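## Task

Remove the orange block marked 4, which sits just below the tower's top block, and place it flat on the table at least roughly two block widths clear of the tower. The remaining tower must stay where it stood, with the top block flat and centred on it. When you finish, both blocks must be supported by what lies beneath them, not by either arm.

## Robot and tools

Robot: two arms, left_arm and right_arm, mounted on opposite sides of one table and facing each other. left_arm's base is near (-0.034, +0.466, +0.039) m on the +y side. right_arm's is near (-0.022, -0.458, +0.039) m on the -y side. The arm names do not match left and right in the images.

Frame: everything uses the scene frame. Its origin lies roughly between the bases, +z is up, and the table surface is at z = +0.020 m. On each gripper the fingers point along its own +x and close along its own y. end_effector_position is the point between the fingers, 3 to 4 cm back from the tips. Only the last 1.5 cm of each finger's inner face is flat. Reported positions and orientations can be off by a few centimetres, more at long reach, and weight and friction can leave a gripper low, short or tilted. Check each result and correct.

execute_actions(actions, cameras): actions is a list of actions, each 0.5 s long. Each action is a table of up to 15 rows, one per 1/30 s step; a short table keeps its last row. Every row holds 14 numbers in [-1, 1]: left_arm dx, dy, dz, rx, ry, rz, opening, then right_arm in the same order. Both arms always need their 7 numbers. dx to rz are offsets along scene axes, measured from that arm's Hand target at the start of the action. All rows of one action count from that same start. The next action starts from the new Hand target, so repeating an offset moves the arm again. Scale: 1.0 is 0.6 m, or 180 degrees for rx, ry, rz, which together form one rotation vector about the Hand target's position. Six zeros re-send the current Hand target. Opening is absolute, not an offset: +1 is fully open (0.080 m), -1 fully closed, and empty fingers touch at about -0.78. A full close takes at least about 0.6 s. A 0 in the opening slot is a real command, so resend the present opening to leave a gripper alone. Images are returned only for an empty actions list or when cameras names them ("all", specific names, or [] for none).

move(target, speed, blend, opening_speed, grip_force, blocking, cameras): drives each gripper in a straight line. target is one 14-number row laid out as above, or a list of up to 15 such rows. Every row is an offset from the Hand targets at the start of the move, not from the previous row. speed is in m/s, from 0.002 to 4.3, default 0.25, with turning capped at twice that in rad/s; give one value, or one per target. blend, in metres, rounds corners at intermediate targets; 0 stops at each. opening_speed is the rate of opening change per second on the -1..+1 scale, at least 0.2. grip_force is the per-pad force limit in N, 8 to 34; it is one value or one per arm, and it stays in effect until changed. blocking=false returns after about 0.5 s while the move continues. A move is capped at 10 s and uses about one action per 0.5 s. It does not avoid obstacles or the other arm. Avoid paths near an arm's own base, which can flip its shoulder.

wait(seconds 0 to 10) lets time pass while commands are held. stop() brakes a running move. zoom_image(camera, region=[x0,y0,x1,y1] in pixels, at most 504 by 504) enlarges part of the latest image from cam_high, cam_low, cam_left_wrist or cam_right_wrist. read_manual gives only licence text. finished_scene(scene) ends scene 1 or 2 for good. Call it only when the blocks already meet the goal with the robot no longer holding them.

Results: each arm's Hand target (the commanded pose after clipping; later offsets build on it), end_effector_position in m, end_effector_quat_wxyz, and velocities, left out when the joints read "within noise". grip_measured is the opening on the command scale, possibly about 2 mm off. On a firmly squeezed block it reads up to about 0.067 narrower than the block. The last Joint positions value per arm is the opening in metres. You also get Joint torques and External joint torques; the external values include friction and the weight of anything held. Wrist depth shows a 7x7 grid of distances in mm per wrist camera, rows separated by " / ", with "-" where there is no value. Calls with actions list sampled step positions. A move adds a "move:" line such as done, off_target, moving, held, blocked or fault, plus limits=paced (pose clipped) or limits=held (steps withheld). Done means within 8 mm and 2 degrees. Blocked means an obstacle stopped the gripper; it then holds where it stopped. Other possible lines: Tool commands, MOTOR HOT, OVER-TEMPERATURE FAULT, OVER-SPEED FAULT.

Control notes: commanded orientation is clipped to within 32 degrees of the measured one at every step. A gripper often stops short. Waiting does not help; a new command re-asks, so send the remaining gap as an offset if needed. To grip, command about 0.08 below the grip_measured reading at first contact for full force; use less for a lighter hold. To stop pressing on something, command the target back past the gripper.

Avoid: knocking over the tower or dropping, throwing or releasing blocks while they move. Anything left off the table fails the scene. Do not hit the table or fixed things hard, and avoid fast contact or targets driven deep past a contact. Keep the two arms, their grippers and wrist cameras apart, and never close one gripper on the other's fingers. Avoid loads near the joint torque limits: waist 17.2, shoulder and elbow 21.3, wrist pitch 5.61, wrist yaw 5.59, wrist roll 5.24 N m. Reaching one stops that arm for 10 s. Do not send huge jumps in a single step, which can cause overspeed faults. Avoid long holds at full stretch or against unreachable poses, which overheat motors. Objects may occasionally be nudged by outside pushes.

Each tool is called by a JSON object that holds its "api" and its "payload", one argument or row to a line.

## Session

{"api": "execute_actions", "payload": {
  "actions": []
}}

Scene clock: 0.00 s.
left_arm: end_effector_position=(+0.0786, +0.2222, +0.1768) grip_measured=+1.000 end_effector_quat_wxyz=(+0.841, +0.079, +0.533, -0.051) | right_arm: end_effector_position=(-0.2735, -0.2460, +0.1835) grip_measured=+1.000 end_effector_quat_wxyz=(+0.104, -0.057, +0.163, +0.980)
Joint positions: left_arm=[0.193 1.46 1.122 -1.138 -0.432 -1.166 0.08] | right_arm=[0.52 1.383 0.338 0.823 -0.85 0.148 0.08]
Joint velocities: within noise
Joint torques (N m): no reading
External joint torques (N m): no reading
Heat: left arm: hottest wrist pitch 30 °C (+0.0 °C/min); right arm: hottest wrist yaw 27 °C (+0.0 °C/min).
Wrist depth (mm): cam_left_wrist=[266 260 253 247 242 237 232 / 260 254 249 243 239 233 227 / 255 250 245 238 233 229 224 / 249 245 239 234 231 225 221 / 246 241 234 231 226 221 217 / - 82 229 226 222 - - / - - 227 222 219 214 -] | cam_right_wrist=[1215 1255 1319 1342 1398 1390 2276 / 1275 1366 1358 - 1488 1569 - / 1358 1424 1488 1579 1612 1670 2254 / 1569 1517 1590 1682 1720 1786 1707 / - 1579 1707 1786 1682 1517 1398 / - - 1569 1433 1366 101 - / - 78 1262 1228 1132 229 -]
Hand target: left_arm +0.0787, +0.2224, +0.1766; +0.841, +0.079, +0.532, -0.051 | right_arm -0.2739, -0.2454, +0.1861; +0.104, -0.054, +0.159, +0.980
Tool commands: left_gripper/opening=+1.0 right_gripper/opening=+1.0
camera_calibration:
cam_left_wrist: T_world_to_cam=[[-0.211722, -0.974699, -0.071671, 0.252622], [-0.963245, 0.220514, -0.153401, 0.0870967], [0.165324, 0.0365584, -0.985561, 0.231489], [0, 0, 0, 1]] pos_world=[0.0991102, 0.218561, 0.259613]
cam_right_wrist: T_world_to_cam=[[0.166574, 0.939353, -0.299782, 0.346417], [0.375674, -0.341558, -0.861515, 0.211517], [-0.911659, 0.030886, -0.409785, -0.0845399], [0, 0, 0, 1]] pos_world=[-0.214237, -0.250552, 0.251431]

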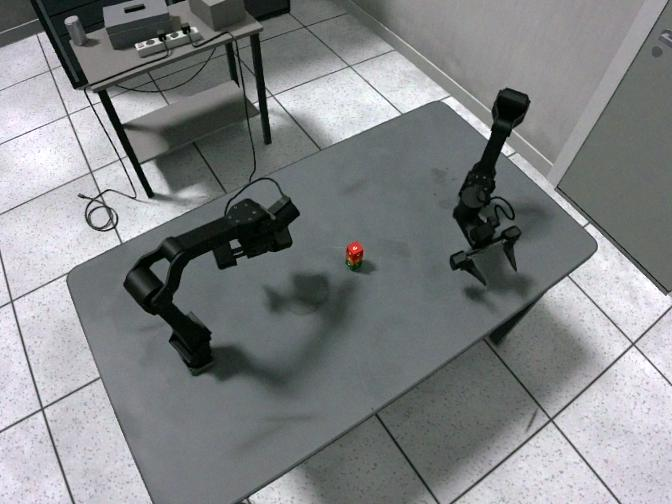

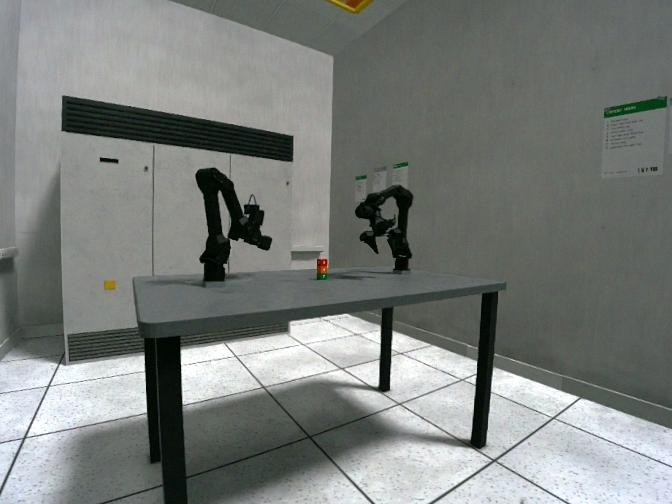

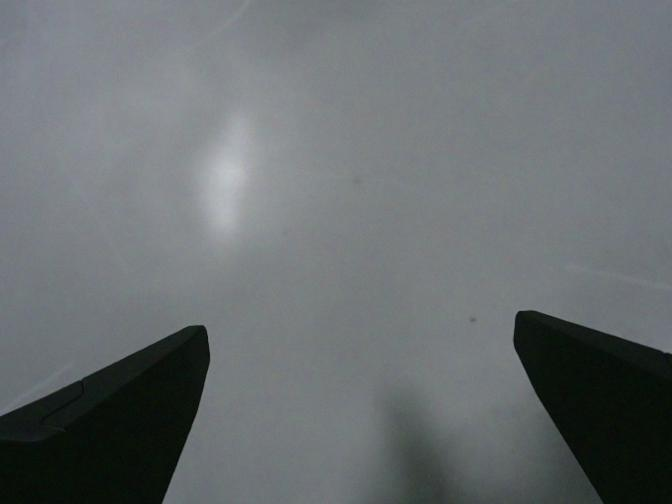

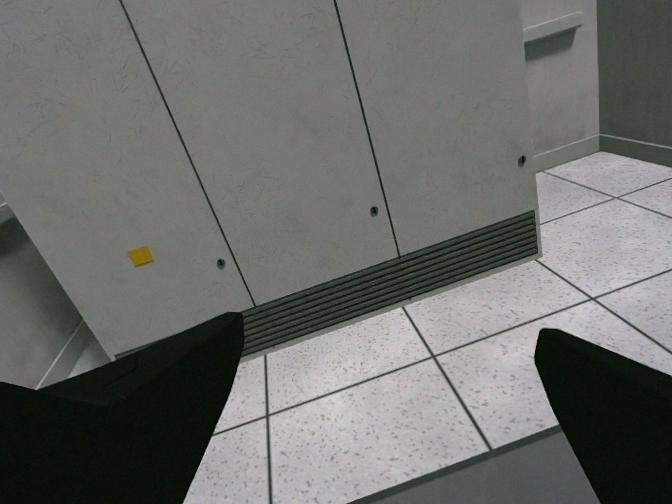

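{"api": "zoom_image", "payload": {
  "camera": "cam_high",
  "region": [320, 220, 400, 300]
}}

{"api": "zoom_image", "payload": {
  "camera": "cam_low",
  "region": [292, 240, 352, 300]
}}

Scaled by 6.300.

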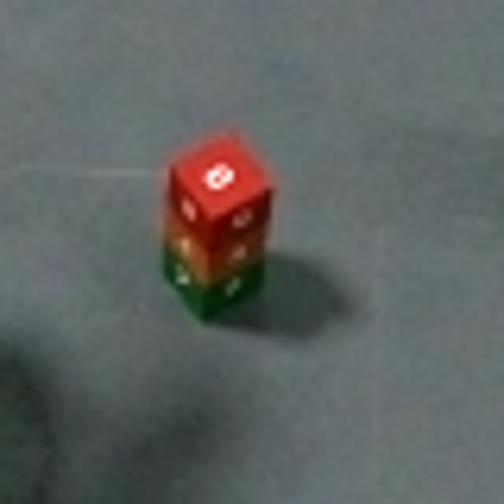

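Scaled by 8.400.

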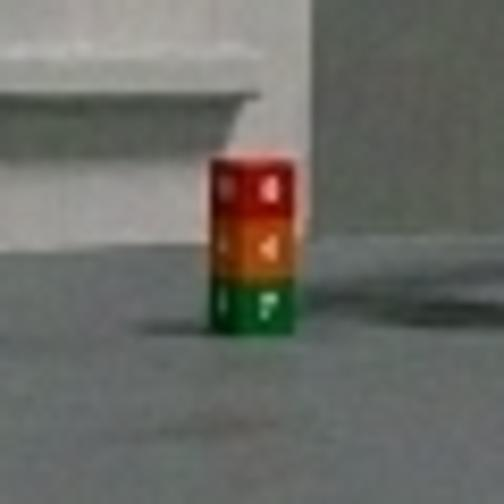

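{"api": "move", "payload": {
  "target": [0, 0, 0, 0, 0, 0, 1.0, 0.4067, 0.285, 0.0023, -0.2010, -0.2499, -0.3972, 1.0],
  "speed": 0.4,
  "cameras": ["cam_right_wrist"]
}}

{"api": "zoom_image", "payload": {
  "camera": "cam_right_wrist",
  "region": [320, 160, 470, 310]
}}

Scene clock: 99.27 s.
left_arm: end_effector_position=(+0.0786, +0.2222, +0.1768) grip_measured=+1.000 end_effector_quat_wxyz=(+0.841, +0.079, +0.533, -0.051) | right_arm: end_effector_position=(-0.0311, -0.0780, +0.1848) grip_measured=+1.000 end_effector_quat_wxyz=(+0.657, -0.326, +0.383, +0.561)
Joint positions: left_arm=[0.193 1.46 1.122 -1.138 -0.432 -1.166 0.08] | right_arm=[0.067 1.586 1.221 -0.699 0.109 0.196 0.08]
Joint torques (N m): left_arm=[-0.07 -5.63 6.05 0.3 -0.33 -0.03] | right_arm=[-0.08 -4.97 8.68 0.83 0.28 0.15]
External joint torques (N m): left_arm=[-0.06 -0.56 0.11 -0.18 -0.02 -0.03] | right_arm=[-0.09 1.23 2.58 -0.23 0.21 0.15]
Heat: left arm: hottest wrist pitch 30 °C (+0.0 °C/min); right arm: hottest shoulder 30 °C (+1.0 °C/min).
Wrist depth (mm): cam_left_wrist=[265 259 254 247 242 235 232 / 259 254 248 243 238 234 227 / 253 247 244 238 234 229 224 / 249 244 239 233 230 226 221 / 244 241 235 229 225 221 217 / - 82 230 225 222 - - / - - 226 222 218 214 -] | cam_right_wrist=[283 283 283 281 280 278 278 / 273 274 272 270 269 270 268 / 264 264 262 261 261 261 259 / 255 255 253 252 235 251 250 / 249 247 247 244 243 243 243 / - - 236 236 236 233 - / - - 230 230 228 228 -]
Hand target: left_arm +0.0787, +0.2224, +0.1766; +0.841, +0.079, +0.532, -0.051 | right_arm -0.0299, -0.0744, +0.1875; +0.661, -0.323, +0.382, +0.559
Off the commanded pose: left_arm 0.000 m, 0 deg | right_arm 0.005 m, 1 deg.
move: done
camera_calibration:
cam_right_wrist: T_world_to_cam=[[0.99239, -0.115718, -0.0420768, 0.0443841], [-0.121947, -0.970956, -0.20585, -0.00684298], [-0.0170341, 0.209415, -0.977679, 0.278575], [0, 0, 0, 1]] pos_world=[-0.0401356, -0.0598459, 0.272816]
Images, in order (width x height): cam_right_wrist 672x504.

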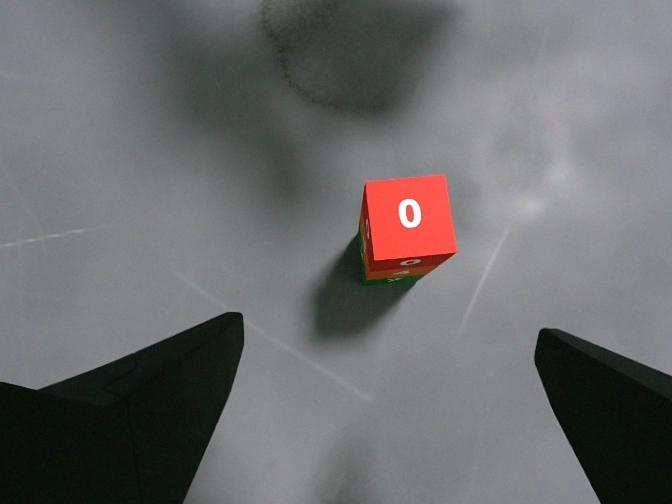

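Scaled by 3.360.

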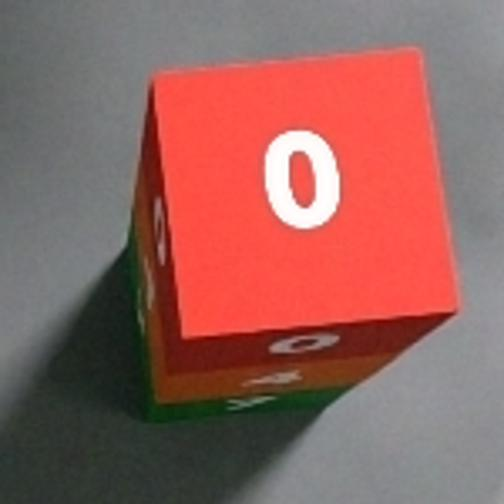

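{"api": "move", "payload": {
  "target": [
    [0, 0, 0, 0, 0, 0, 1.0, 0.034, 0.0395, -0.0245, 0, 0, 0.0422, 0.6],
    [0, 0, 0, 0, 0, 0, 1.0, 0.034, 0.0812, -0.0967, 0, 0, 0.0422, 0.6]
  ],
  "speed": [0.2, 0.12],
  "blend": [0.005, 0],
  "opening_speed": 2,
  "cameras": ["cam_right_wrist"]
}}

{"api": "zoom_image", "payload": {
  "camera": "cam_right_wrist",
  "region": [240, 260, 540, 460]
}}

Scene clock: 141.73 s.
left_arm: end_effector_position=(+0.0786, +0.2222, +0.1768) grip_measured=+1.000 end_effector_quat_wxyz=(+0.841, +0.079, +0.533, -0.051) | right_arm: end_effector_position=(-0.0083, -0.0273, +0.1304) grip_measured=+0.603 end_effector_quat_wxyz=(+0.625, -0.347, +0.360, +0.599)
Joint positions: left_arm=[0.193 1.46 1.122 -1.138 -0.432 -1.166 0.08] | right_arm=[-0.029 1.81 1.248 -0.487 0.008 0.009 0.062]
Joint torques (N m): left_arm=[-0.06 -5.62 6.05 0.3 -0.33 -0.03] | right_arm=[0.12 -6.42 7.08 1.08 -0.18 -0.16]
External joint torques (N m): left_arm=[-0.07 -0.52 0.09 -0.18 -0.01 -0.03] | right_arm=[0.07 1.18 1.2 0.02 -0.18 -0.16]
Heat: left arm: hottest wrist pitch 30 °C (+0.0 °C/min); right arm: hottest elbow 34 °C (+6.0 °C/min).
Wrist depth (mm): cam_left_wrist=[263 260 255 249 241 236 232 / 260 256 249 243 237 233 227 / 254 248 244 237 233 230 225 / 250 244 239 233 230 225 220 / 244 240 235 230 225 221 217 / - 82 231 226 221 - - / - - 226 222 217 214 -] | cam_right_wrist=[219 219 217 218 217 217 215 / 211 210 209 209 209 208 207 / 204 203 203 202 201 201 200 / 197 196 196 194 194 192 193 / 190 189 191 103 104 188 187 / - - 181 100 180 91 - / - - 175 176 176 91 -]
Hand target: left_arm +0.0787, +0.2224, +0.1766; +0.841, +0.079, +0.532, -0.051 | right_arm -0.0095, -0.0258, +0.1294; +0.623, -0.347, +0.359, +0.602
Off the commanded pose: left_arm 0.000 m, 0 deg | right_arm 0.002 m, 0 deg.
move: done
camera_calibration:
cam_right_wrist: T_world_to_cam=[[0.999269, 0.000436311, -0.0382346, 0.0280289], [-0.00768956, -0.977213, -0.21212, 0.0355839], [-0.0374559, 0.212258, -0.976495, 0.214854], [0, 0, 0, 1]] pos_world=[-0.0196872, -0.0108437, 0.218424]
Images, in order (width x height): cam_right_wrist 672x504.

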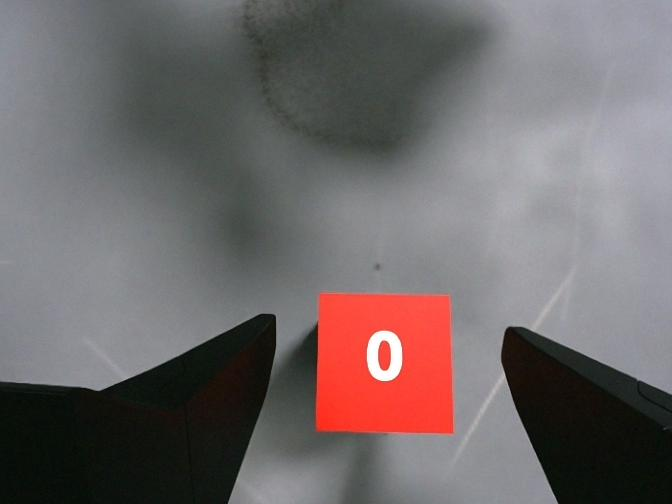

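Scaled by 1.680.

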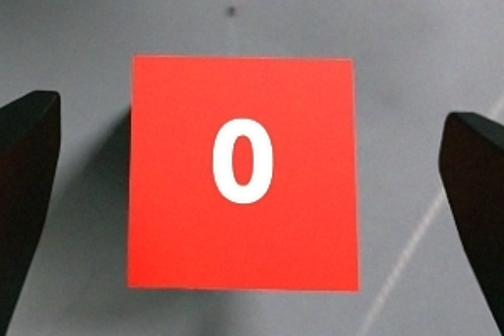

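{"api": "move", "payload": {
  "target": [0,0,0,0,0,0,1.0,-0.0018,0,-0.004,0,0,0.015,0.6],
  "speed": 0.05,
  "cameras": ["cam_right_wrist"]
}}

Scene clock: 187.20 s.
left_arm: end_effector_position=(+0.0786, +0.2222, +0.1768) grip_measured=+1.000 end_effector_quat_wxyz=(+0.841, +0.079, +0.533, -0.051) | right_arm: end_effector_position=(-0.0110, -0.0256, +0.1310) grip_measured=+0.603 end_effector_quat_wxyz=(+0.611, -0.354, +0.349, +0.616)
Joint positions: left_arm=[0.193 1.46 1.122 -1.138 -0.432 -1.166 0.08] | right_arm=[-0.032 1.811 1.248 -0.478 -0.018 -0.038 0.062]
Joint torques (N m): left_arm=[-0.06 -5.62 6.05 0.3 -0.33 -0.03] | right_arm=[-0.21 -6.2 6.38 1.11 -0.21 -0.16]
External joint torques (N m): left_arm=[-0.07 -0.45 0.06 -0.18 -0.02 -0.03] | right_arm=[-0.17 1.41 0.49 0.04 -0.2 -0.16]
Heat: left arm: hottest wrist pitch 30 °C (+0.0 °C/min); right arm: hottest shoulder 38 °C (+6.1 °C/min).
Wrist depth (mm): cam_left_wrist=[265 258 254 246 243 237 232 / 259 255 249 243 238 232 227 / 254 250 244 238 234 229 223 / 250 245 240 234 230 225 220 / 245 240 234 231 224 221 217 / - 82 230 226 222 - - / - - 225 222 217 214 -] | cam_right_wrist=[222 222 221 220 219 219 218 / 213 212 213 211 212 210 209 / 205 205 204 203 202 202 202 / 198 197 197 196 196 195 194 / 191 190 191 104 104 190 188 / - - 181 101 101 92 - / - - 175 177 176 91 -]
Hand target: left_arm +0.0787, +0.2224, +0.1766; +0.841, +0.079, +0.532, -0.051 | right_arm -0.0106, -0.0257, +0.1270; +0.608, -0.356, +0.351, +0.616
Off the commanded pose: left_arm 0.000 m, 0 deg | right_arm 0.004 m, 1 deg.
move: done
camera_calibration:
cam_right_wrist: T_world_to_cam=[[0.997992, 0.0511479, -0.0373536, 0.0319285], [0.0417072, -0.974571, -0.220163, 0.0390472], [-0.0476646, 0.218163, -0.974748, 0.214871], [0, 0, 0, 1]] pos_world=[-0.0232512, -0.0104557, 0.219234]
Images, in order (width x height): cam_right_wrist 672x504.

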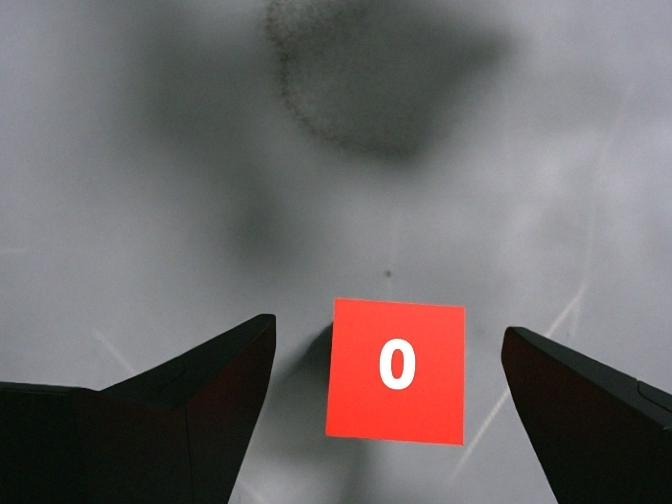

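{"api": "move", "payload": {
  "target": [
    [0,0,0,0,0,0,1.0,0.0018,-0.0413,0.0285,0,0,0,0.6],
    [0,0,0,0,0,0,1.0,0.0018,0.0003,-0.0437,0,0,0,0.6]
  ],
  "speed": 0.12,
  "blend": [0.004,0],
  "cameras": ["cam_right_wrist"]
}}

Scene clock: 270.27 s.
left_arm: end_effector_position=(+0.0786, +0.2222, +0.1768) grip_measured=+1.000 end_effector_quat_wxyz=(+0.841, +0.079, +0.533, -0.051) | right_arm: end_effector_position=(-0.0090, -0.0260, +0.1028) grip_measured=+0.603 end_effector_quat_wxyz=(+0.611, -0.355, +0.350, +0.615)
Joint positions: left_arm=[0.193 1.46 1.122 -1.138 -0.432 -1.166 0.08] | right_arm=[-0.037 1.851 1.183 -0.377 -0.021 -0.042 0.062]
Joint torques (N m): left_arm=[-0.06 -5.62 6.05 0.3 -0.33 -0.03] | right_arm=[0.05 -6.59 6.38 1.11 -0.19 -0.11]
External joint torques (N m): left_arm=[-0.03 -0.55 0.12 -0.17 -0.03 -0.03] | right_arm=[0.09 1.12 0.62 0.01 -0.18 -0.11]
Heat: left arm: hottest shoulder 30 °C (+1.0 °C/min); right arm: hottest shoulder 39 °C (+1.0 °C/min).
Wrist depth (mm): cam_left_wrist=[265 260 254 248 242 237 232 / 260 254 248 242 239 232 228 / 254 250 244 239 233 229 224 / 248 244 240 232 230 225 220 / 244 240 234 229 225 223 217 / - 82 230 225 221 - - / - - 227 222 218 214 -] | cam_right_wrist=[189 188 187 186 186 185 185 / 181 180 179 179 179 177 178 / 175 174 173 173 172 171 171 / 168 168 167 168 166 166 165 / 163 163 163 - - 161 160 / - - - - - 92 - / - - 149 150 148 91 -]
Hand target: left_arm +0.0787, +0.2224, +0.1766; +0.841, +0.079, +0.532, -0.051 | right_arm -0.0095, -0.0256, +0.1008; +0.608, -0.356, +0.351, +0.616
Off the commanded pose: left_arm 0.000 m, 0 deg | right_arm 0.002 m, 0 deg.
move: done
camera_calibration:
cam_right_wrist: T_world_to_cam=[[0.998004, 0.0505791, -0.0378039, 0.0288496], [0.0413033, -0.975725, -0.215069, 0.0318387], [-0.0477642, 0.213078, -0.975867, 0.187515], [0, 0, 0, 1]] pos_world=[-0.0211505, -0.0103487, 0.190928]
Images, in order (width x height): cam_right_wrist 672x504.

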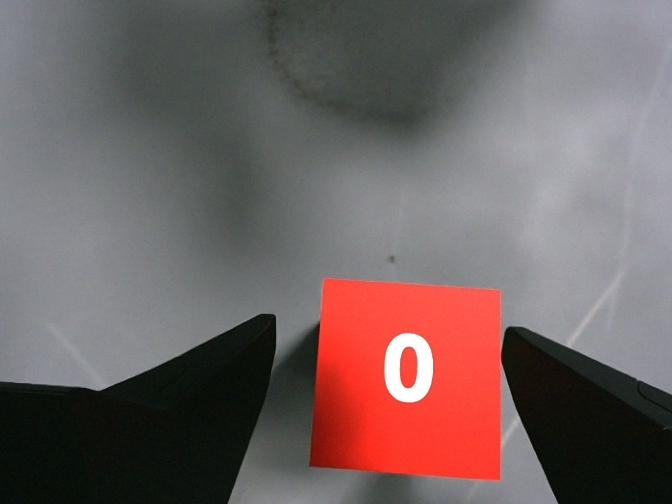

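{"api": "move", "payload": {
  "target": [
    [0,0,0,0,0,0,1.0,0,-0.0073,-0.0038,0,0,0,0.6],
    [0,0,0,0,0,0,1.0,0,-0.0073,-0.0038,0,0,0,-0.3],
    [0,0,0,0,0,0,1.0,0,-0.0073,0.0462,0,0,0,-0.3]
  ],
  "speed": [0.05,0.05,0.1],
  "grip_force": 16,
  "opening_speed": 1.2,
  "cameras": ["cam_right_wrist","cam_low"]
}}

Scene clock: 320.27 s.
left_arm: end_effector_position=(+0.0786, +0.2222, +0.1768) grip_measured=+1.000 end_effector_quat_wxyz=(+0.841, +0.079, +0.533, -0.051) | right_arm: end_effector_position=(-0.0093, -0.0338, +0.1178) grip_measured=-0.063 end_effector_quat_wxyz=(+0.605, -0.364, +0.360, +0.610)
Joint positions: left_arm=[0.193 1.46 1.122 -1.138 -0.432 -1.166 0.08] | right_arm=[-0.037 1.817 1.217 -0.475 -0.021 -0.042 0.032]
Joint torques (N m): left_arm=[-0.07 -5.62 6.05 0.3 -0.33 -0.03] | right_arm=[-0.02 -8.45 8.1 0.83 -0.18 -0.12]
External joint torques (N m): left_arm=[-0.08 -0.57 0.15 -0.17 -0.02 -0.03] | right_arm=[0 -0.87 2.26 -0.23 -0.17 -0.13]
Heat: left arm: hottest shoulder 30 °C (+0.0 °C/min); right arm: hottest shoulder 37 °C (-2.0 °C/min).
Wrist depth (mm): cam_left_wrist=[266 259 253 247 242 235 232 / 259 255 248 244 237 233 227 / 254 250 242 238 235 229 224 / 249 245 240 235 230 224 220 / 245 241 234 229 226 221 217 / - 82 229 226 222 - - / - - 227 222 218 213 -] | cam_right_wrist=[201 201 199 198 198 196 197 / 194 193 192 192 191 190 190 / 189 188 188 186 185 185 184 / 184 183 182 182 182 179 179 / 177 178 177 - - 175 174 / - - - - - - 170 / - - - 165 165 - -]
Hand target: left_arm +0.0787, +0.2224, +0.1766; +0.841, +0.079, +0.532, -0.051 | right_arm -0.0095, -0.0299, +0.1285; +0.608, -0.356, +0.351, +0.616
Off the commanded pose: left_arm 0.000 m, 0 deg | right_arm 0.011 m, 2 deg.
grip_force (N): 16, 16
move: off_target (right_arm)
camera_calibration:
cam_right_wrist: T_world_to_cam=[[0.997964, 0.0493231, -0.0404436, 0.0303771], [0.0409988, -0.981761, -0.185644, 0.0237782], [-0.0488625, 0.183608, -0.981784, 0.203453], [0, 0, 0, 1]] pos_world=[-0.0213489, -0.0155093, 0.205389]
Images, in order (width x height): cam_low 672x504, cam_right_wrist 672x504.

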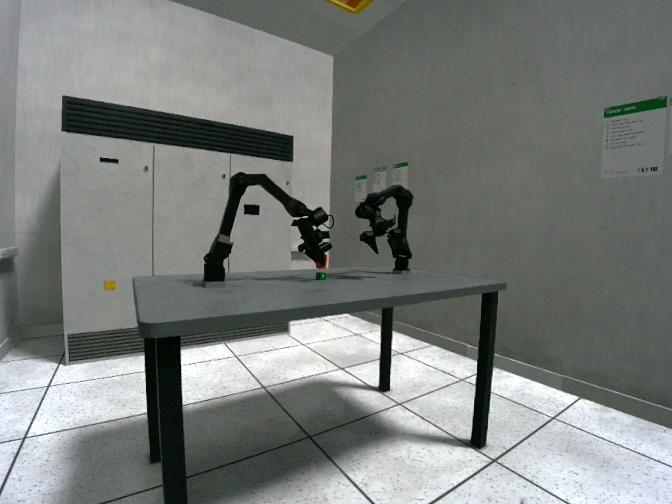

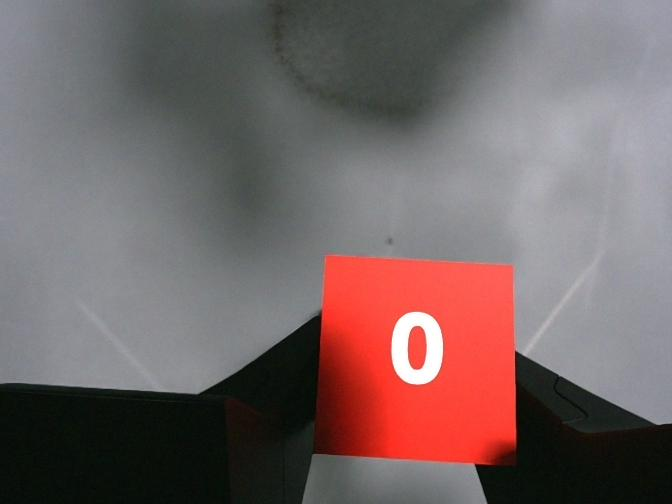

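{"api": "zoom_image", "payload": {
  "camera": "cam_low",
  "region": [292, 240, 352, 300]
}}

Scaled by 8.400.

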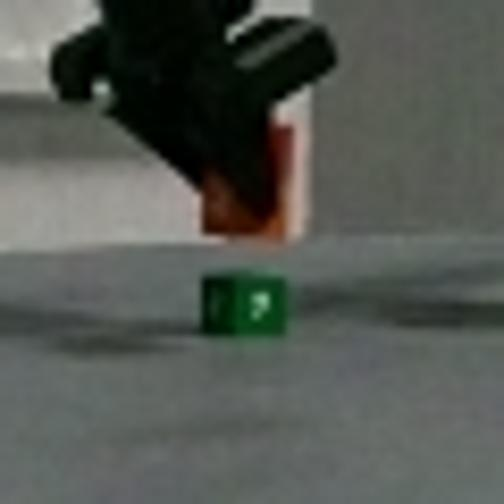

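{"api": "move", "payload": {
  "target": [
    [0,0,0,0,0,0,1.0,-0.2,0,0,0,0,0,-0.3],
    [0,0,0,0,0,0,1.0,-0.2,0,-0.0733,0,0,0,-0.3],
    [0,0,0,0,0,0,1.0,-0.2,0,-0.105,0,0,0,-0.3]
  ],
  "speed": [0.18,0.1,0.035],
  "blend": [0.015,0.005,0],
  "cameras": ["cam_right_wrist"]
}}

Scene clock: 340.30 s.
left_arm: end_effector_position=(+0.0786, +0.2222, +0.1768) grip_measured=+1.000 end_effector_quat_wxyz=(+0.841, +0.079, +0.533, -0.051) | right_arm: end_effector_position=(-0.1311, -0.0292, +0.0697) grip_measured=-0.063 end_effector_quat_wxyz=(+0.606, -0.354, +0.349, +0.621)
Joint positions: left_arm=[0.193 1.46 1.122 -1.138 -0.432 -1.166 0.08] | right_arm=[0.295 1.952 1.175 -0.278 0.133 0.239 0.032]
Joint torques (N m): left_arm=[-0.08 -5.63 6.04 0.3 -0.33 -0.03] | right_arm=[-0.02 -6.7 5.7 1.11 0.29 0.15]
External joint torques (N m): left_arm=[-0.09 -0.51 0.07 -0.18 -0.02 -0.03] | right_arm=[0.05 1.43 0.28 0.06 0.2 0.15]
Heat: left arm: hottest elbow 31 °C (+1.0 °C/min); right arm: hottest shoulder 40 °C (+2.0 °C/min).
Wrist depth (mm): cam_left_wrist=[264 261 254 247 242 238 232 / 259 255 249 242 238 234 228 / 255 249 244 238 233 229 224 / 250 244 240 233 230 224 219 / 244 240 234 230 227 222 216 / - 82 230 226 221 - - / - - 226 223 217 213 -] | cam_right_wrist=[150 150 149 149 148 147 147 / 144 143 143 144 143 141 141 / 140 139 138 138 136 137 135 / - 135 133 133 - 132 131 / 129 128 129 - - 128 126 / - - - - - - 124 / - - - 119 119 - -]
Hand target: left_arm +0.0787, +0.2224, +0.1766; +0.841, +0.079, +0.532, -0.051 | right_arm -0.1296, -0.0300, +0.0655; +0.608, -0.356, +0.351, +0.616
Off the commanded pose: left_arm 0.000 m, 0 deg | right_arm 0.004 m, 1 deg.
grip_force (N): 16, 16
move: done
camera_calibration:
cam_right_wrist: T_world_to_cam=[[0.997014, 0.0629765, -0.0446951, 0.15038], [0.0516919, -0.974218, -0.219606, 0.0282775], [-0.0573728, 0.21664, -0.974564, 0.148787], [0, 0, 0, 1]] pos_world=[-0.142856, -0.0141551, 0.157933]
Images, in order (width x height): cam_right_wrist 672x504.

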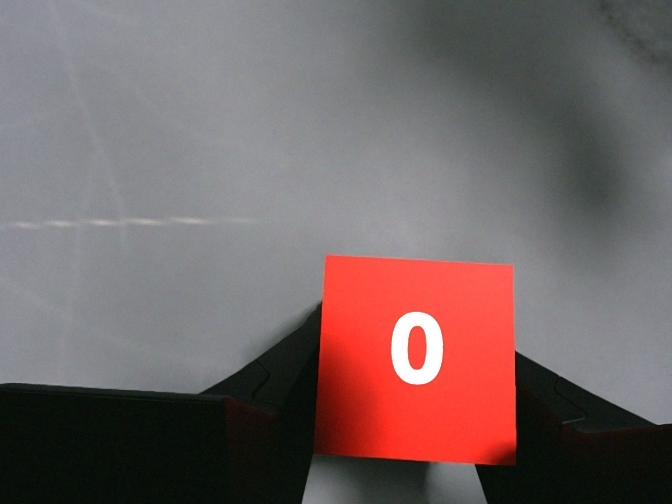

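{"api": "move", "payload": {
  "target": [
    [0,0,0,0,0,0,1.0,0,0,-0.0075,0,0,0,-0.3],
    [0,0,0,0,0,0,1.0,0,0,-0.0075,0,0,0,0.45],
    [0,0,0,0,0,0,1.0,0,0.0078,0.0742,0,0,0,0.45]
  ],
  "speed": [0.03,0.05,0.08],
  "opening_speed": 1.2,
  "cameras": ["cam_right_wrist"]
}}

Scene clock: 381.10 s.
left_arm: end_effector_position=(+0.0786, +0.2222, +0.1768) grip_measured=+1.000 end_effector_quat_wxyz=(+0.841, +0.079, +0.533, -0.051) | right_arm: end_effector_position=(-0.1301, -0.0298, +0.0989) grip_measured=+0.447 end_effector_quat_wxyz=(+0.603, -0.367, +0.357, +0.612)
Joint positions: left_arm=[0.193 1.46 1.122 -1.138 -0.432 -1.166 0.08] | right_arm=[0.293 1.916 1.269 -0.445 0.134 0.239 0.055]
Joint torques (N m): left_arm=[-0.07 -5.62 6.04 0.3 -0.33 -0.03] | right_arm=[-0.2 -9.05 7.94 0.78 0.19 0.04]
External joint torques (N m): left_arm=[-0.08 -0.49 0.07 -0.18 -0.02 -0.03] | right_arm=[-0.18 -0.99 2.31 -0.22 0.11 0.04]
Heat: left arm: hottest shoulder 31 °C (+1.0 °C/min); right arm: hottest shoulder 39 °C (+2.0 °C/min).
Wrist depth (mm): cam_left_wrist=[265 260 254 247 243 236 231 / 259 254 249 243 237 233 228 / 254 250 243 237 233 229 223 / 250 243 240 234 230 225 220 / 245 240 235 230 226 221 217 / - 82 230 226 221 - - / - - 226 222 218 214 -] | cam_right_wrist=[178 178 177 177 176 175 176 / 173 171 171 171 171 170 169 / 167 167 166 165 165 165 165 / 161 161 161 161 160 160 160 / 157 157 158 99 100 157 155 / - - - 98 150 91 - / - - 146 148 149 90 -]
Hand target: left_arm +0.0787, +0.2224, +0.1766; +0.841, +0.079, +0.532, -0.051 | right_arm -0.1296, -0.0253, +0.1099; +0.608, -0.356, +0.351, +0.616
Off the commanded pose: left_arm 0.000 m, 0 deg | right_arm 0.012 m, 2 deg.
grip_force (N): 16, 16
move: off_target (right_arm)
camera_calibration:
cam_right_wrist: T_world_to_cam=[[0.997568, 0.059766, -0.0358618, 0.149805], [0.0521138, -0.981235, -0.185641, 0.0305512], [-0.0462838, 0.18332, -0.981963, 0.178566], [0, 0, 0, 1]] pos_world=[-0.142768, -0.0117102, 0.186389]
Images, in order (width x height): cam_right_wrist 672x504.

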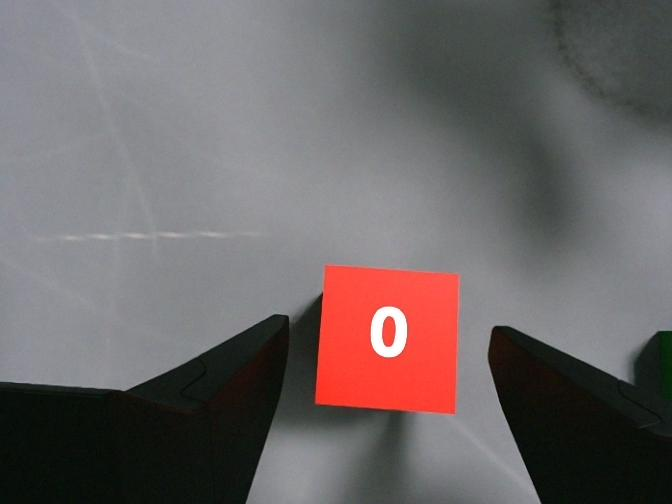

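{"api": "move", "payload": {
  "target": [
    [0,0,0,0,0,0,1.0,0,0.007,0.005,0,0,0,0.45],
    [0,0,0,0,0,0,1.0,0,0.007,0.005,0,0,0,-0.3],
    [0,0,0,0,0,0,1.0,0,0.007,0.055,0,0,0,-0.3],
    [0,0,0,0,0,0,1.0,0.1997,-0.0895,0.055,0,0,0,-0.3]
  ],
  "speed": [0.05,0.05,0.1,0.2],
  "blend": [0,0,0.008,0],
  "opening_speed": 1.2,
  "cameras": ["cam_right_wrist","cam_low","cam_high"]
}}

Scene clock: 434.43 s.
left_arm: end_effector_position=(+0.0786, +0.2222, +0.1768) grip_measured=+1.000 end_effector_quat_wxyz=(+0.841, +0.079, +0.533, -0.051) | right_arm: end_effector_position=(-0.0087, -0.0785, +0.1382) grip_measured=-0.068 end_effector_quat_wxyz=(+0.608, -0.360, +0.357, +0.611)
Joint positions: left_arm=[0.193 1.46 1.122 -1.138 -0.432 -1.166 0.08] | right_arm=[-0.044 1.622 1.07 -0.512 -0.023 -0.046 0.032]
Joint torques (N m): left_arm=[-0.07 -5.62 6.05 0.31 -0.34 -0.03] | right_arm=[0.12 -7.41 6.15 1.09 -0.21 -0.18]
External joint torques (N m): left_arm=[-0.07 -0.63 0.19 -0.16 -0.03 -0.02] | right_arm=[0.1 -1.17 0.24 0.03 -0.19 -0.18]
Heat: left arm: hottest shoulder 31 °C (+1.0 °C/min); right arm: hottest shoulder 51 °C (+12.1 °C/min). Fold the right arm in close to its base, or ease its load, before you think long.
Wrist depth (mm): cam_left_wrist=[266 260 254 247 242 239 232 / 259 254 247 242 237 233 228 / 254 250 245 239 233 228 225 / 249 244 239 234 229 225 219 / 245 239 235 230 225 220 217 / - 82 231 225 221 - - / - - 226 222 218 215 -] | cam_right_wrist=[229 228 226 225 226 223 224 / 220 219 219 218 218 217 215 / 183 212 211 211 211 209 209 / 203 204 205 202 202 203 202 / 199 199 199 106 106 197 196 / - 195 - 104 - - 191 / - - - 186 186 - -]
Hand target: left_arm +0.0787, +0.2224, +0.1766; +0.841, +0.079, +0.532, -0.051 | right_arm -0.0097, -0.0791, +0.1430; +0.608, -0.356, +0.351, +0.616
Off the commanded pose: left_arm 0.000 m, 0 deg | right_arm 0.005 m, 1 deg.
MOTOR HOT: joint 2 (shoulder) of the right arm reports 51 °C; the controller stops that arm at 95 °C. To cool a motor, set the load down, stop pushing, or move to a pose that needs little force.
grip_force (N): 16, 16
move: done; target 2's new opening was sent with right_arm's hand 0.009 m and 1 deg from that target
camera_calibration:
cam_right_wrist: T_world_to_cam=[[0.998097, 0.0471348, -0.0397673, 0.0325796], [0.0383979, -0.979583, -0.197339, -0.0145785], [-0.0482569, 0.195436, -0.979528, 0.232342], [0, 0, 0, 1]] pos_world=[-0.0207456, -0.0612246, 0.226005]
Images, in order (width x height): cam_high 672x504, cam_low 672x504, cam_right_wrist 672x504.

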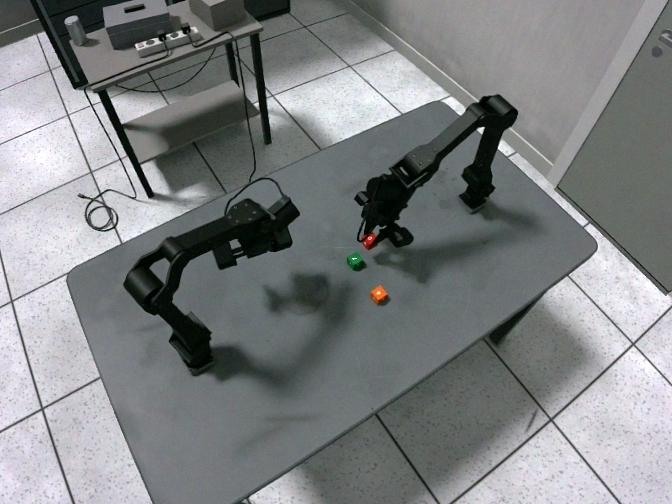

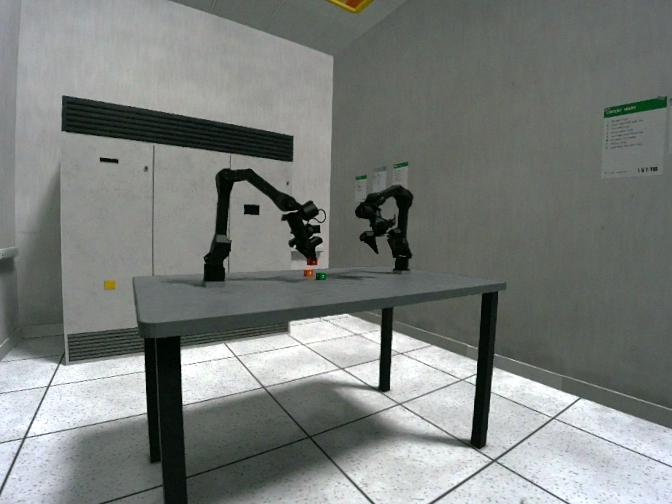

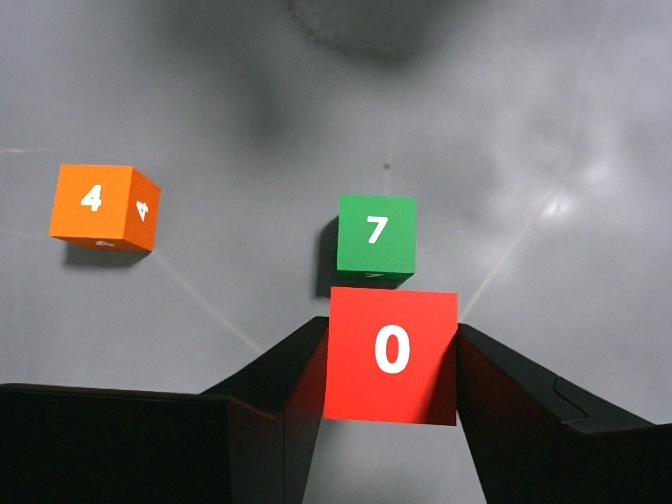

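{"api": "zoom_image", "payload": {
  "camera": "cam_high",
  "region": [330, 230, 400, 310]
}}

{"api": "zoom_image", "payload": {
  "camera": "cam_low",
  "region": [292, 240, 352, 300]
}}

Scaled by 6.300.

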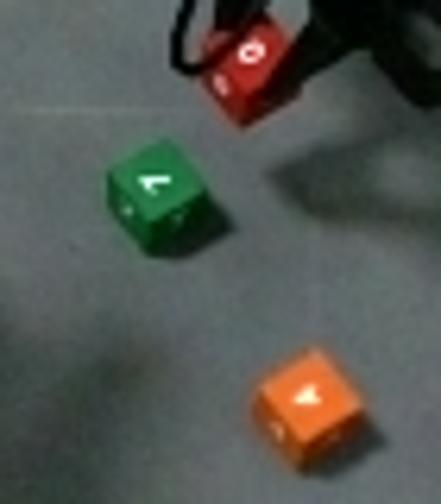

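Scaled by 8.400.

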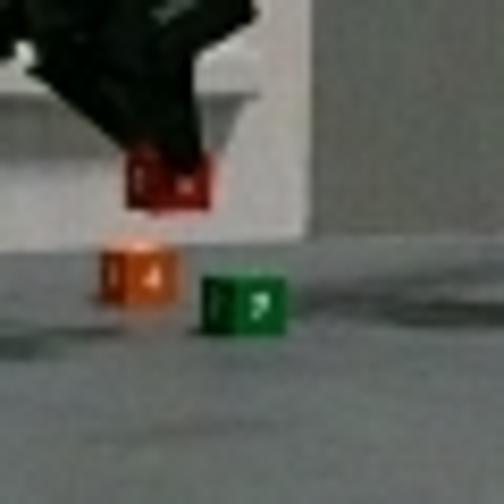

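{"api": "move", "payload": {
  "target": [
    [0,0,0,0,0,0,1.0,0.0007,0.0393,0.0138,0,0,0.006,-0.3],
    [0,0,0,0,0,0,1.0,0.0007,0.081,-0.0583,0,0,0.006,-0.3]
  ],
  "speed": [0.15,0.07],
  "blend": [0.004,0],
  "cameras": ["cam_right_wrist","cam_low"]
}}

Scene clock: 507.97 s.
left_arm: end_effector_position=(+0.0786, +0.2222, +0.1768) grip_measured=+1.000 end_effector_quat_wxyz=(+0.841, +0.079, +0.533, -0.051) | right_arm: end_effector_position=(-0.0081, -0.0342, +0.1064) grip_measured=-0.068 end_effector_quat_wxyz=(+0.603, -0.362, +0.351, +0.618)
Joint positions: left_arm=[0.193 1.46 1.122 -1.138 -0.432 -1.166 0.08] | right_arm=[-0.044 1.823 1.167 -0.401 -0.033 -0.063 0.032]
Joint torques (N m): left_arm=[-0.07 -5.62 6.05 0.31 -0.33 -0.03] | right_arm=[0.2 -6.28 7.85 1.11 -0.19 -0.1]
External joint torques (N m): left_arm=[-0.11 -0.57 0.19 -0.13 -0.02 -0.03] | right_arm=[0.23 1.23 2.11 0.04 -0.18 -0.11]
Heat: left arm: hottest shoulder 31 °C (+0.0 °C/min); right arm: hottest shoulder 42 °C (-5.0 °C/min).
Wrist depth (mm): cam_left_wrist=[266 261 254 246 241 238 232 / 258 253 248 243 238 232 228 / 255 249 244 238 234 230 224 / 250 245 239 234 230 225 221 / 245 239 234 230 225 221 216 / - 82 230 226 222 - - / - - 227 222 218 215 -] | cam_right_wrist=[192 190 190 188 188 188 187 / 184 183 183 183 181 180 181 / 178 176 177 176 175 174 174 / 173 171 171 170 170 170 169 / 157 166 167 106 107 164 163 / - - - 104 103 - 159 / - - - 155 154 - -]
Hand target: left_arm +0.0787, +0.2224, +0.1766; +0.841, +0.079, +0.532, -0.051 | right_arm -0.0093, -0.0304, +0.1080; +0.603, -0.359, +0.348, +0.622
Off the commanded pose: left_arm 0.000 m, 0 deg | right_arm 0.004 m, 1 deg.
MOTOR HOT: cleared for the motors of the right arm.
grip_force (N): 16, 16
move: done
camera_calibration:
cam_right_wrist: T_world_to_cam=[[0.996982, 0.0672906, -0.0387159, 0.0292329], [0.058014, -0.97716, -0.204433, 0.0234896], [-0.051588, 0.20157, -0.978115, 0.192595], [0, 0, 0, 1]] pos_world=[-0.0205718, -0.0178353, 0.194314]
Images, in order (width x height): cam_low 672x504, cam_right_wrist 672x504.

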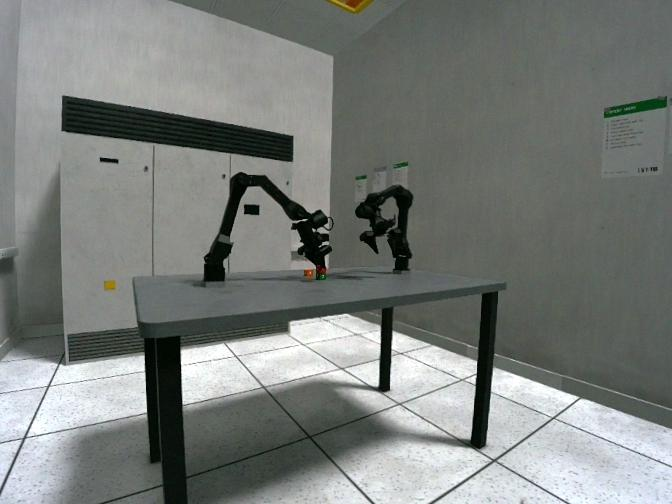

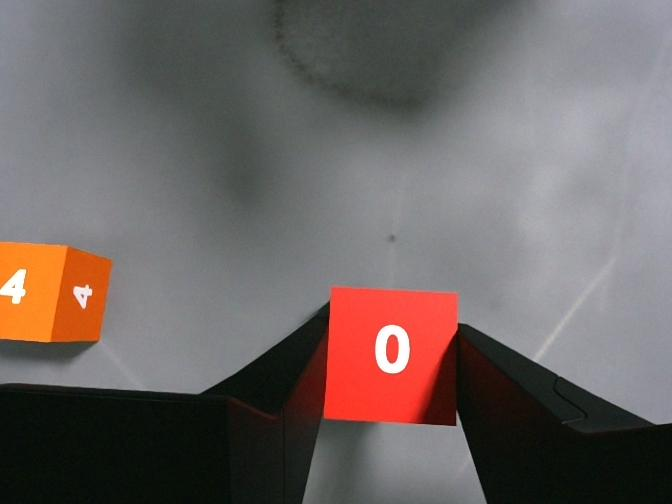

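{"api": "move", "payload": {
  "target": [
    [0,0,0,0,0,0,1.0,-0.0042,0.0017,-0.0017,0,0,0,-0.3],
    [0,0,0,0,0,0,1.0,-0.0042,0.0017,-0.0092,0,0,0,-0.3],
    [0,0,0,0,0,0,1.0,-0.0042,0.0017,-0.0092,0,0,0,0.45],
    [0,0,0,0,0,0,1.0,-0.0042,0.0017,0.0833,0,0,0,0.45],
    [0,0,0,0,0,0,1.0,-0.0178,-0.0743,0.1317,0,0,0,0.45]
  ],
  "speed": [0.03,0.03,0.05,0.1,0.2],
  "blend": [0,0,0,0.015,0],
  "opening_speed": 1.2,
  "cameras": ["cam_right_wrist","cam_low","cam_high"]
}}

Scene clock: 532.47 s.
left_arm: end_effector_position=(+0.0786, +0.2222, +0.1768) grip_measured=+1.000 end_effector_quat_wxyz=(+0.841, +0.079, +0.533, -0.051) | right_arm: end_effector_position=(-0.0197, -0.0734, +0.1844) grip_measured=+0.447 end_effector_quat_wxyz=(+0.600, -0.361, +0.350, +0.623)
Joint positions: left_arm=[0.193 1.46 1.122 -1.138 -0.432 -1.166 0.08] | right_arm=[-0.017 1.596 1.227 -0.686 -0.029 -0.046 0.055]
Joint torques (N m): left_arm=[-0.07 -5.62 6.05 0.3 -0.34 -0.03] | right_arm=[0.23 -6.92 6.43 0.85 0.16 0.16]
External joint torques (N m): left_arm=[-0.08 -0.59 0.18 -0.15 -0.02 -0.03] | right_arm=[0.19 -0.67 0.36 -0.21 0.19 0.16]
Heat: left arm: hottest elbow 32 °C (+1.0 °C/min); right arm: hottest shoulder 43 °C (+0.0 °C/min).
Wrist depth (mm): cam_left_wrist=[266 259 252 249 243 236 233 / 260 254 249 242 237 233 229 / 254 250 244 237 233 230 224 / 249 245 239 233 230 224 221 / 245 240 234 230 225 220 217 / - 82 231 225 221 - - / - - 226 222 218 213 -] | cam_right_wrist=[286 283 282 280 280 277 277 / 274 272 271 269 268 267 266 / 265 263 262 260 261 258 257 / 256 251 253 250 195 250 248 / 248 246 246 244 242 242 241 / - - 85 236 235 91 236 / - - 227 229 227 - -]
Hand target: left_arm +0.0787, +0.2224, +0.1766; +0.841, +0.079, +0.532, -0.051 | right_arm -0.0200, -0.0749, +0.1871; +0.602, -0.359, +0.348, +0.622
Off the commanded pose: left_arm 0.000 m, 0 deg | right_arm 0.003 m, 0 deg.
grip_force (N): 16, 16
move: done
camera_calibration:
cam_right_wrist: T_world_to_cam=[[0.996009, 0.0779768, -0.0434227, 0.0481513], [0.067409, -0.976093, -0.206635, 0.00247848], [-0.0584973, 0.202883, -0.977454, 0.276037], [0, 0, 0, 1]] pos_world=[-0.0319788, -0.0573387, 0.272417]
Images, in order (width x height): cam_high 672x504, cam_low 672x504, cam_right_wrist 672x504.

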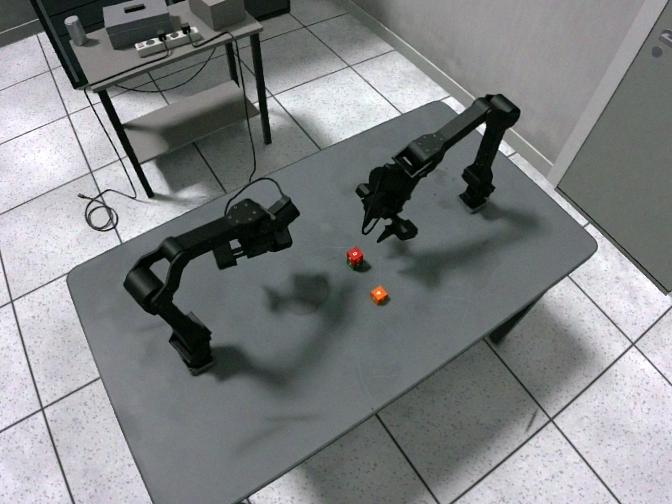

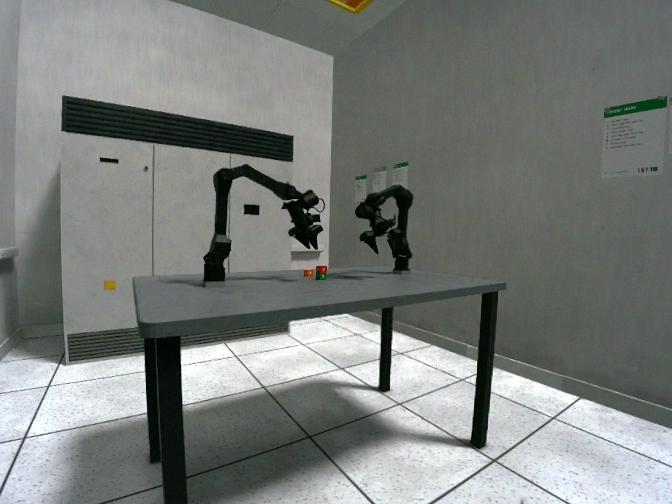

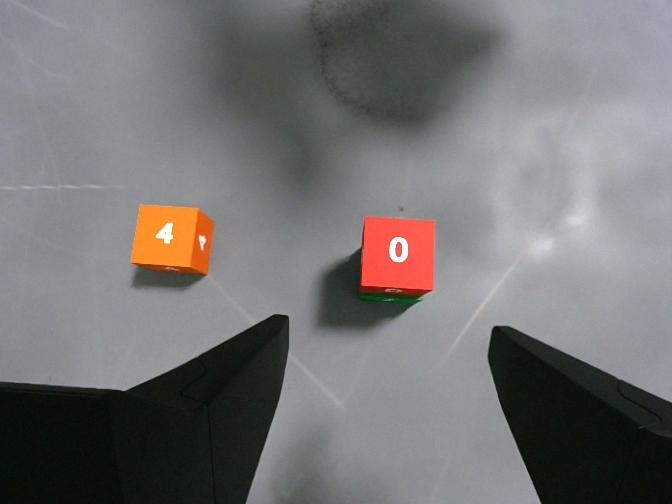

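{"api": "zoom_image", "payload": {
  "camera": "cam_right_wrist",
  "region": [340, 205, 450, 315]
}}

{"api": "zoom_image", "payload": {
  "camera": "cam_low",
  "region": [292, 240, 352, 300]
}}

{"api": "zoom_image", "payload": {
  "camera": "cam_high",
  "region": [330, 230, 400, 310]
}}

Scaled by 4.582.

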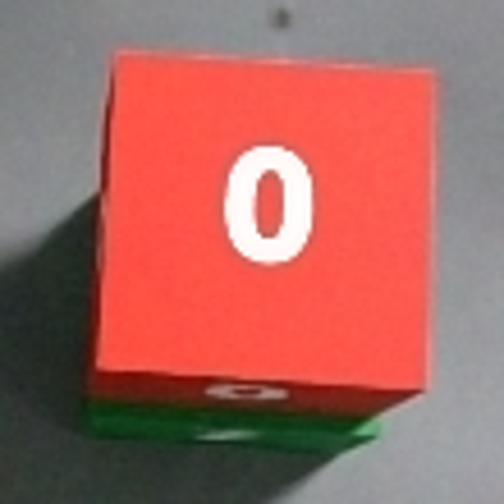

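Scaled by 8.400.

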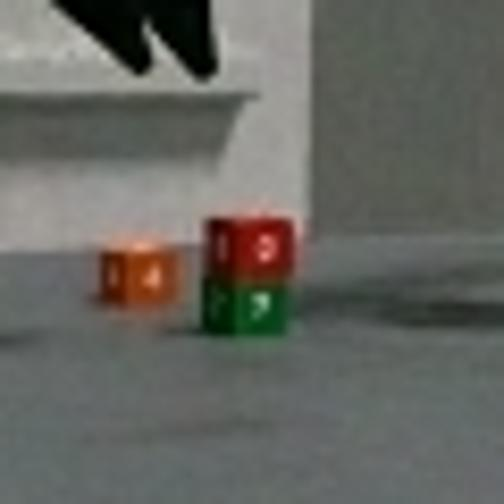

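Scaled by 6.300.

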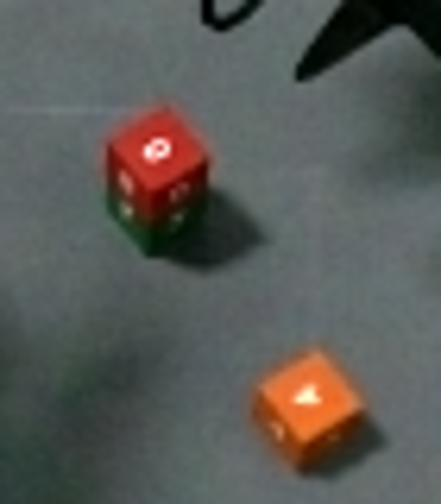

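{"api": "finished_scene", "payload": {
  "scene": 2
}}

The scene is finished: the task was done.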